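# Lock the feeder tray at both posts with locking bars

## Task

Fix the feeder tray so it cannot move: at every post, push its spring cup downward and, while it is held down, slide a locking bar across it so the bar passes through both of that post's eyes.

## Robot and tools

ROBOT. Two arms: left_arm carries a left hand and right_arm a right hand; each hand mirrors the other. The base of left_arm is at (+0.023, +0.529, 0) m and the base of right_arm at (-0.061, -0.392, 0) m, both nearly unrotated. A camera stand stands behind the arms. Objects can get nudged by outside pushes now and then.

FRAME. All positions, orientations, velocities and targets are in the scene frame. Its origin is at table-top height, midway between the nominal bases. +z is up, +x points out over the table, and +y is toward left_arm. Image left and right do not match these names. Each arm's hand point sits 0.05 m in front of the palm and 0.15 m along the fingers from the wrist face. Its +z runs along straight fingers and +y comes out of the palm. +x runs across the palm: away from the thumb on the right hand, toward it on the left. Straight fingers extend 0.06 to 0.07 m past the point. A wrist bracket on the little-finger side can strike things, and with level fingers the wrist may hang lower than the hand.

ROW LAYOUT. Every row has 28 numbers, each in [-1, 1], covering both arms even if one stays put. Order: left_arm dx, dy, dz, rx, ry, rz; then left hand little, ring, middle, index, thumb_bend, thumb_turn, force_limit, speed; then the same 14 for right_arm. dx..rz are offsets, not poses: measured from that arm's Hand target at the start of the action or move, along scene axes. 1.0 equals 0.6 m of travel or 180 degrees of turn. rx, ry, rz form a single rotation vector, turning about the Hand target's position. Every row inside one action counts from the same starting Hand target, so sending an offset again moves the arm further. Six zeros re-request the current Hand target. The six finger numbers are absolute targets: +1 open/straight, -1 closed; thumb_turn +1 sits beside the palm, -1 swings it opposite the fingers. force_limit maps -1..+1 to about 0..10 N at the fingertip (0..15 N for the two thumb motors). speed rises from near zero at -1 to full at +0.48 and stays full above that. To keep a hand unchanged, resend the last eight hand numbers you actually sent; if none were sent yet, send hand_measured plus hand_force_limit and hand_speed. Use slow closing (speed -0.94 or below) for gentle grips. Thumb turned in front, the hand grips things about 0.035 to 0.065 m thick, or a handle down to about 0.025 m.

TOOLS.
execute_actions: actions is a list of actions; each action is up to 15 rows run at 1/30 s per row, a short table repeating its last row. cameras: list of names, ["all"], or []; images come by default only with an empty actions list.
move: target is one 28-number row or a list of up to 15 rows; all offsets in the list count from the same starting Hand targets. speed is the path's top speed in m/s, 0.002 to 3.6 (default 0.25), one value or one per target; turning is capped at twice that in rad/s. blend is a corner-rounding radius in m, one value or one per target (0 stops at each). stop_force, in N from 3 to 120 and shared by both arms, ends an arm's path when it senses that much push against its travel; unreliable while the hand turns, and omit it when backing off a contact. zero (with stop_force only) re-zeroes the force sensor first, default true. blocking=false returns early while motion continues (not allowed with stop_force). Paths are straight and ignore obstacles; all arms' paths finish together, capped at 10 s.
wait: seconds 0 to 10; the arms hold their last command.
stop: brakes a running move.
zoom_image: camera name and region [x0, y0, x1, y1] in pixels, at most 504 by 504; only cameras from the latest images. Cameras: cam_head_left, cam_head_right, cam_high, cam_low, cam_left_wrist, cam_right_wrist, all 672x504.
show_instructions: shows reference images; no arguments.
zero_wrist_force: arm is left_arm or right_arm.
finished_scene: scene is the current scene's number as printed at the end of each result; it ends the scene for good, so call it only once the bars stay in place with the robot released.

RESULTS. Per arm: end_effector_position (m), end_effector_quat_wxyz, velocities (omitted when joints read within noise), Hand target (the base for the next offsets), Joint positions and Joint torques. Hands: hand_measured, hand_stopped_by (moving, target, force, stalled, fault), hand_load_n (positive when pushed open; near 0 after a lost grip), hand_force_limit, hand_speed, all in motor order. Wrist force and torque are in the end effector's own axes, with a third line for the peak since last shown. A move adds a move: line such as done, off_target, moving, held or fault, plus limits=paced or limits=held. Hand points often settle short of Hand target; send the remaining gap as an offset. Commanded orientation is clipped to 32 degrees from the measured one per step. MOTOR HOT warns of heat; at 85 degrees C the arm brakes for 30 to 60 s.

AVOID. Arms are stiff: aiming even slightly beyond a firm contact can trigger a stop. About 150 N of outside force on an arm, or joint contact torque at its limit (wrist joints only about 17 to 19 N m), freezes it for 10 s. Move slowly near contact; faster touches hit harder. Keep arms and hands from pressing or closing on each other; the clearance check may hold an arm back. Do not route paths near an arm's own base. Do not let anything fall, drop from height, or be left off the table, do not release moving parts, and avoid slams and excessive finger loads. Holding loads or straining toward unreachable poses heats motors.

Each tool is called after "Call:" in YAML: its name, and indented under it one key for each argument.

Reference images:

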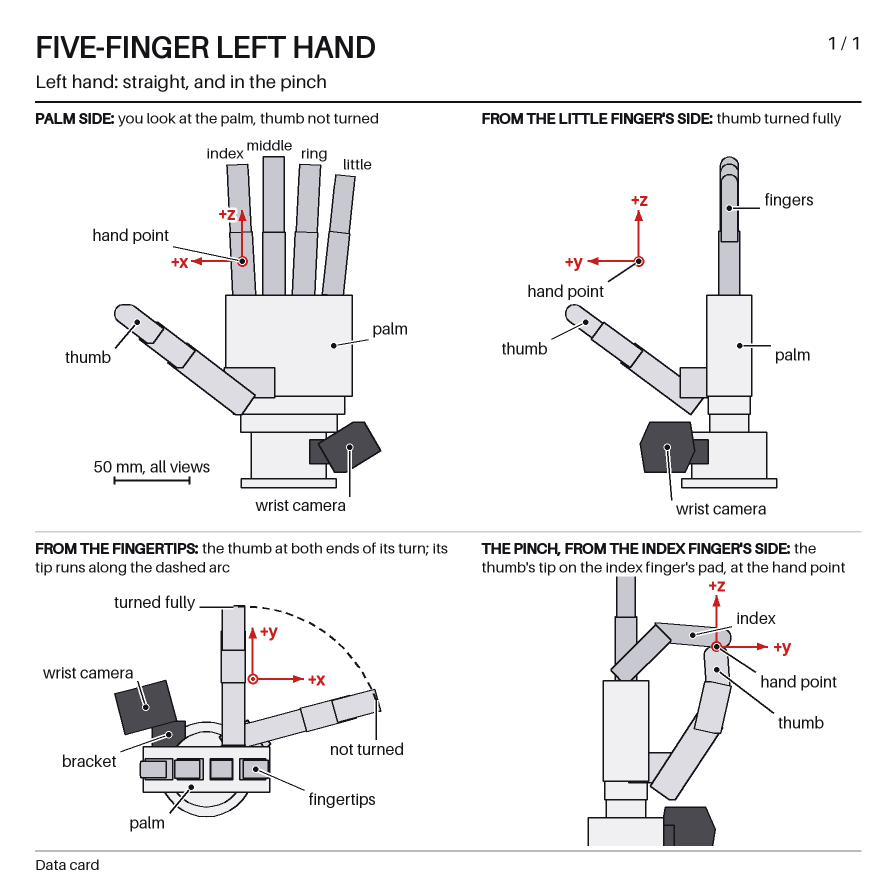

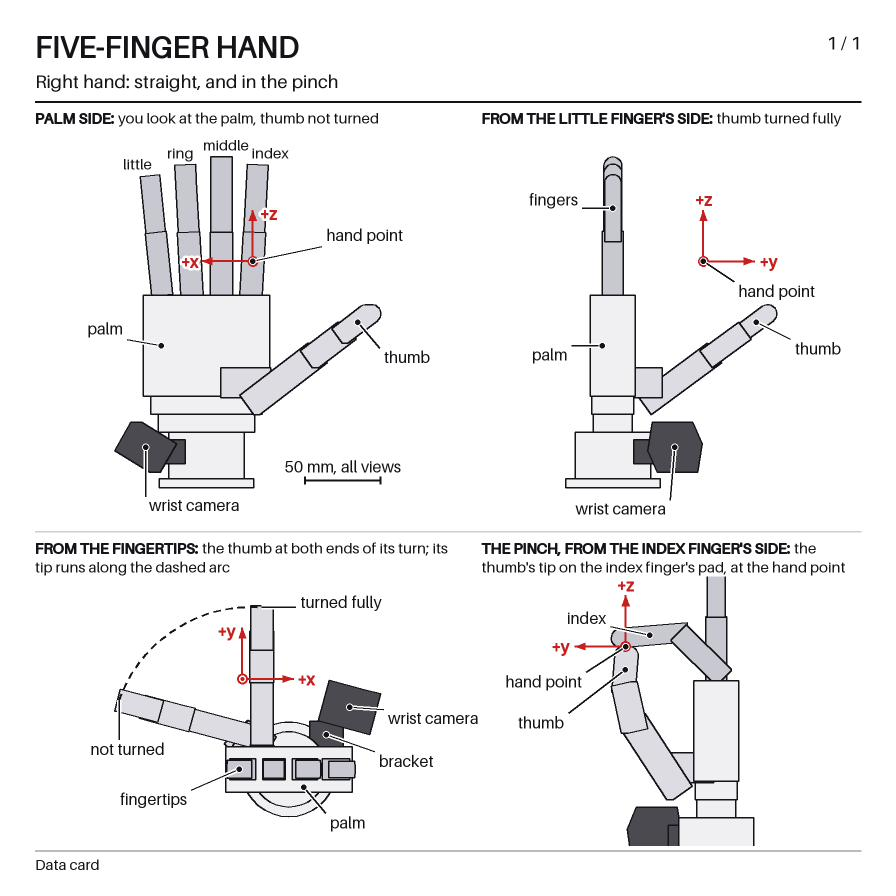

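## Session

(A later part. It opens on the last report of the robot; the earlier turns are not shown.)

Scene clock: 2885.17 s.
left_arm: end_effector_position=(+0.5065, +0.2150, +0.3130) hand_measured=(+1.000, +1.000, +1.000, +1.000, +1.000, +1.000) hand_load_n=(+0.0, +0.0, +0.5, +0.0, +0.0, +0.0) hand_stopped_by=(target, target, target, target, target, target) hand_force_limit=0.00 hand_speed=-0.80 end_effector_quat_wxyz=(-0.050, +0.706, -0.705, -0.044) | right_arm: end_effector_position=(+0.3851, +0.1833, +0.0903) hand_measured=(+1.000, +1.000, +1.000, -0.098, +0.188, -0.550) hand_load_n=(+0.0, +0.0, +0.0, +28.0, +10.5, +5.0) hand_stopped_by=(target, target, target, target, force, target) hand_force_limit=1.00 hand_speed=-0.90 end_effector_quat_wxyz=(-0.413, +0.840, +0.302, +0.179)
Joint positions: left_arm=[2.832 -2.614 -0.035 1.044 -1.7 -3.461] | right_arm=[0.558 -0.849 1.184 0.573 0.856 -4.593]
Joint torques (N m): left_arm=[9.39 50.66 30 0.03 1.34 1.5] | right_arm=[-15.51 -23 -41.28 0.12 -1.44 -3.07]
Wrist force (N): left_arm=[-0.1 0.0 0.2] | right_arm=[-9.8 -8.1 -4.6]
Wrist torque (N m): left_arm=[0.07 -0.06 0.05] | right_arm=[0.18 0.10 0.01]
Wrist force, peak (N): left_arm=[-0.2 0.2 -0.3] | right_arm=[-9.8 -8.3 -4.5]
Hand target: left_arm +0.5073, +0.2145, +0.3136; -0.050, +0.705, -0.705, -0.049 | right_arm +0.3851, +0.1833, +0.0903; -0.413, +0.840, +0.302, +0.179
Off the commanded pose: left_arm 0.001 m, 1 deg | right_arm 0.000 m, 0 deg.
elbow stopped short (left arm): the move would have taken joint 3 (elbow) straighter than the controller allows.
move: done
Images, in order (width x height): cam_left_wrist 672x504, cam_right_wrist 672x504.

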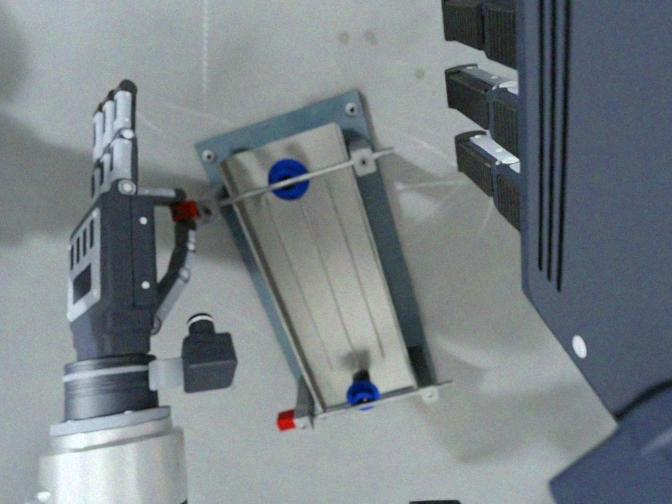

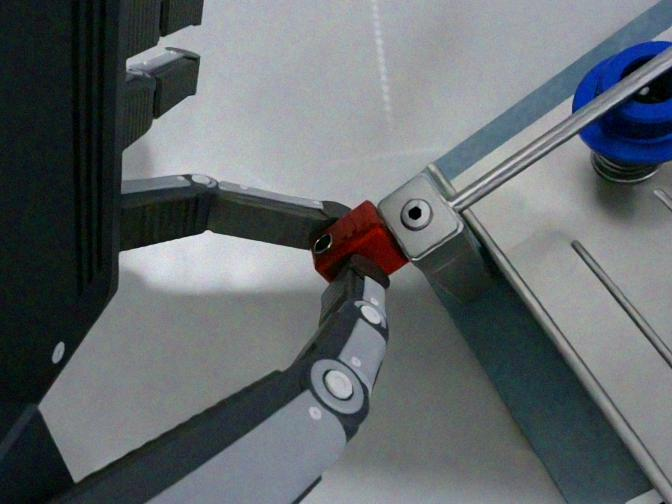

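Call:
move:
  target: [0,0,0,0,0,0,1,1,1,1,1,1,0,-0.8,-0.004,0,0,0,0,0,1,1,1,-0.1,-0.1,-0.55,1,-0.9]
  speed: 0.02

Call:
move:
  target: [0,0,0,0,0,0,1,1,1,1,1,1,0,-0.8,0,0,0,0,0,0,1,1,1,0.3,0.45,-0.55,1,-0.85]
  cameras: ["cam_right_wrist","cam_left_wrist"]

Scene clock: 2893.93 s.
left_arm: end_effector_position=(+0.5065, +0.2150, +0.3130) hand_measured=(+1.000, +1.000, +1.000, +1.000, +1.000, +1.000) hand_load_n=(+0.0, +0.0, +0.0, +0.0, +0.0, +0.0) hand_stopped_by=(target, target, target, target, target, target) hand_force_limit=0.00 hand_speed=-0.80 end_effector_quat_wxyz=(-0.050, +0.706, -0.705, -0.044) | right_arm: end_effector_position=(+0.3828, +0.1833, +0.0903) hand_measured=(+1.000, +1.000, +1.000, -0.098, +0.188, -0.550) hand_load_n=(+0.0, +0.0, +0.0, +27.0, +11.5, +3.0) hand_stopped_by=(target, target, target, target, force, target) hand_force_limit=1.00 hand_speed=-0.90 end_effector_quat_wxyz=(-0.413, +0.840, +0.302, +0.179)
Joint positions: left_arm=[2.832 -2.614 -0.035 1.044 -1.7 -3.461] | right_arm=[0.56 -0.853 1.191 0.568 0.857 -4.591]
Joint torques (N m): left_arm=[8.97 57.61 29.73 0.05 1.47 1.58] | right_arm=[6.73 -59.81 -2.85 -1.16 2.09 1.31]
Wrist force (N): left_arm=[0.0 0.0 0.0] | right_arm=[-2.5 -2.6 -4.0]
Wrist torque (N m): left_arm=[0.09 -0.09 0.06] | right_arm=[0.19 0.13 -0.15]
Wrist force, peak (N): left_arm=[-0.3 0.1 -0.2] | right_arm=[-9.8 -8.3 -4.7]
Hand target: left_arm +0.5073, +0.2145, +0.3136; -0.050, +0.705, -0.705, -0.049 | right_arm +0.3827, +0.1833, +0.0903; -0.413, +0.840, +0.302, +0.179
Off the commanded pose: left_arm 0.001 m, 1 deg | right_arm 0.000 m, 0 deg.
elbow stopped short (left arm): the move would have taken joint 3 (elbow) straighter than the controller allows.
move: done

Scene clock: 2895.43 s.
left_arm: end_effector_position=(+0.5065, +0.2150, +0.3130) hand_measured=(+1.000, +1.000, +1.000, +1.000, +1.000, +1.000) hand_load_n=(+0.0, +0.0, +0.0, +0.0, +0.0, +0.0) hand_stopped_by=(target, target, target, target, target, target) hand_force_limit=0.00 hand_speed=-0.80 end_effector_quat_wxyz=(-0.050, +0.706, -0.705, -0.044) | right_arm: end_effector_position=(+0.3827, +0.1833, +0.0903) hand_measured=(+1.000, +1.000, +1.000, +0.300, +0.450, -0.550) hand_load_n=(+0.0, +0.0, +0.0, +0.0, +0.0, +0.0) hand_stopped_by=(target, target, target, target, target, target) hand_force_limit=1.00 hand_speed=-0.85 end_effector_quat_wxyz=(-0.413, +0.840, +0.302, +0.179)
Joint positions: left_arm=[2.832 -2.614 -0.035 1.044 -1.7 -3.461] | right_arm=[0.56 -0.854 1.191 0.568 0.857 -4.591]
Joint torques (N m): left_arm=[8.64 60.25 29.61 -0.09 1.35 1.34] | right_arm=[7.88 -60.73 -2.95 3.16 -3.69 1.37]
Wrist force (N): left_arm=[-0.1 0.0 0.1] | right_arm=[-0.8 0.5 -0.8]
Wrist torque (N m): left_arm=[0.09 -0.08 0.05] | right_arm=[0.28 0.14 -0.18]
Wrist force, peak (N): left_arm=[-0.2 -0.2 0.2] | right_arm=[-2.4 -2.8 -4.5]
Hand target: left_arm +0.5073, +0.2145, +0.3136; -0.050, +0.705, -0.705, -0.049 | right_arm +0.3827, +0.1833, +0.0903; -0.413, +0.840, +0.302, +0.179
Off the commanded pose: left_arm 0.001 m, 1 deg | right_arm 0.000 m, 0 deg.
elbow stopped short (left arm): the move would have taken joint 3 (elbow) straighter than the controller allows.
move: done
Images, in order (width x height): cam_left_wrist 672x504, cam_right_wrist 672x504.

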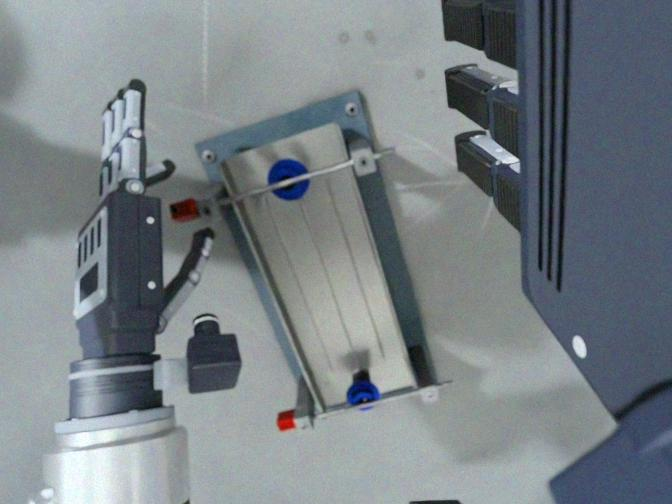

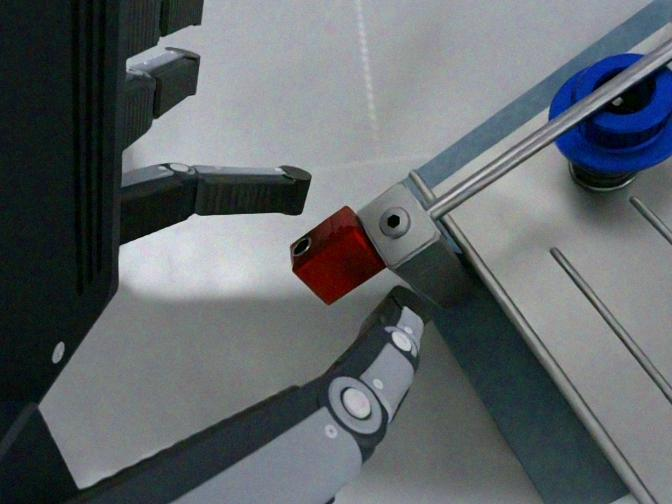

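Call:
move:
  target:
    - [0,0,0,0,0,0,1,1,1,1,1,1,0,-0.8,-0.16,-0.01,0,0,0,0,1,1,1,0.3,0.45,-0.55,1,-0.85]
    - [0,0,0,0,0,0,1,1,1,1,1,1,0,-0.8,-0.2,-0.06,0.15,0,0,0,1,1,1,0.3,0.45,-0.55,1,-0.85]
  speed: 0.1
  blend: 0.01
  cameras: ["cam_left_wrist","cam_low"]

Call:
zoom_image:
  camera: "cam_left_wrist"
  region: [150, 70, 470, 450]

Call:
zoom_image:
  camera: "cam_low"
  region: [260, 220, 530, 350]

Scene clock: 2914.83 s.
left_arm: end_effector_position=(+0.5065, +0.2150, +0.3130) hand_measured=(+1.000, +1.000, +1.000, +1.000, +1.000, +1.000) hand_load_n=(+0.0, +0.0, +0.0, +0.0, +0.0, +0.0) hand_stopped_by=(target, target, target, target, target, target) hand_force_limit=0.00 hand_speed=-0.80 end_effector_quat_wxyz=(-0.050, +0.706, -0.705, -0.044) | right_arm: end_effector_position=(+0.2628, +0.1474, +0.1801) hand_measured=(+1.000, +1.000, +1.000, +0.300, +0.450, -0.550) hand_load_n=(+0.0, +0.0, +0.0, +0.0, +0.0, +0.0) hand_stopped_by=(target, target, target, target, target, target) hand_force_limit=1.00 hand_speed=-0.85 end_effector_quat_wxyz=(-0.413, +0.840, +0.302, +0.179)
Joint positions: left_arm=[2.832 -2.614 -0.035 1.044 -1.7 -3.461] | right_arm=[0.632 -1.185 1.469 0.575 0.903 -4.519]
Joint torques (N m): left_arm=[8.98 71.69 29.22 -0.01 1.36 1.34] | right_arm=[-8.43 -49.09 -36.98 2.94 -3.49 -1.64]
Wrist force (N): left_arm=[-0.1 0.1 0.0] | right_arm=[-0.9 0.5 -0.6]
Wrist torque (N m): left_arm=[0.11 -0.08 0.05] | right_arm=[0.27 0.14 -0.17]
Wrist force, peak (N): left_arm=[0.0 -0.2 -0.3] | right_arm=[0.5 2.5 -1.5]
Hand target: left_arm +0.5073, +0.2145, +0.3136; -0.050, +0.705, -0.705, -0.049 | right_arm +0.2627, +0.1473, +0.1803; -0.413, +0.840, +0.302, +0.179
Off the commanded pose: left_arm 0.001 m, 1 deg | right_arm 0.000 m, 0 deg.
elbow stopped short (left arm): the move would have taken joint 3 (elbow) straighter than the controller allows.
move: done
Images, in order (width x height): cam_low 672x504, cam_left_wrist 672x504.

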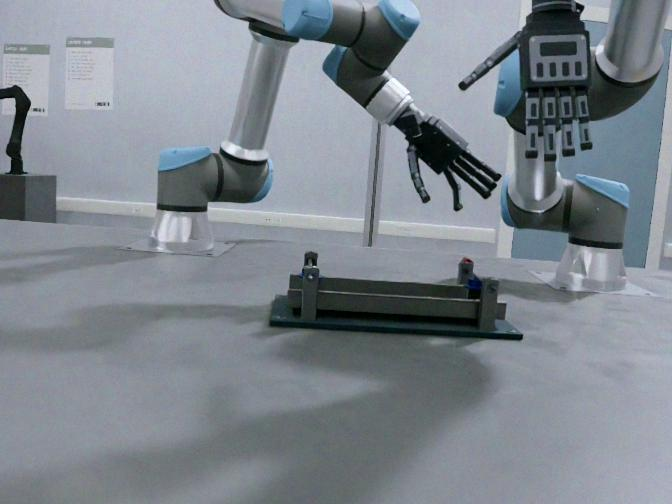

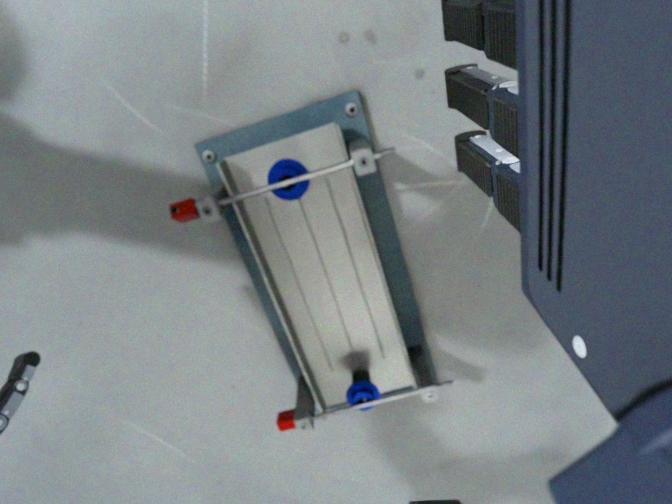

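Scaled by 1.326 from the camera's 672x504 image, which has a finer 960x720 frame.

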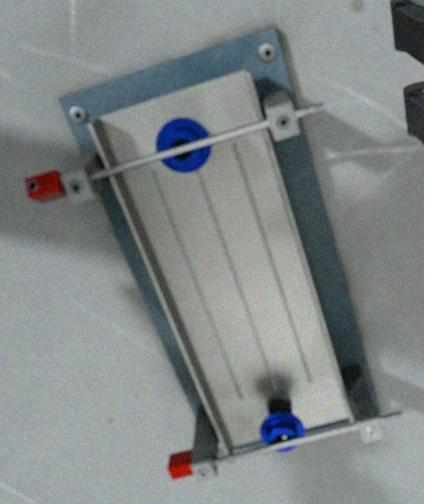

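Scaled by 1.867 from the camera's 672x504 image, which has a finer 960x720 frame.

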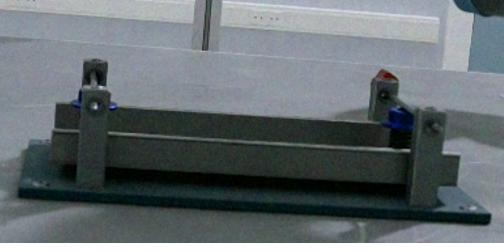

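Call:
finished_scene:
  scene: 2

The scene is finished: the task was done.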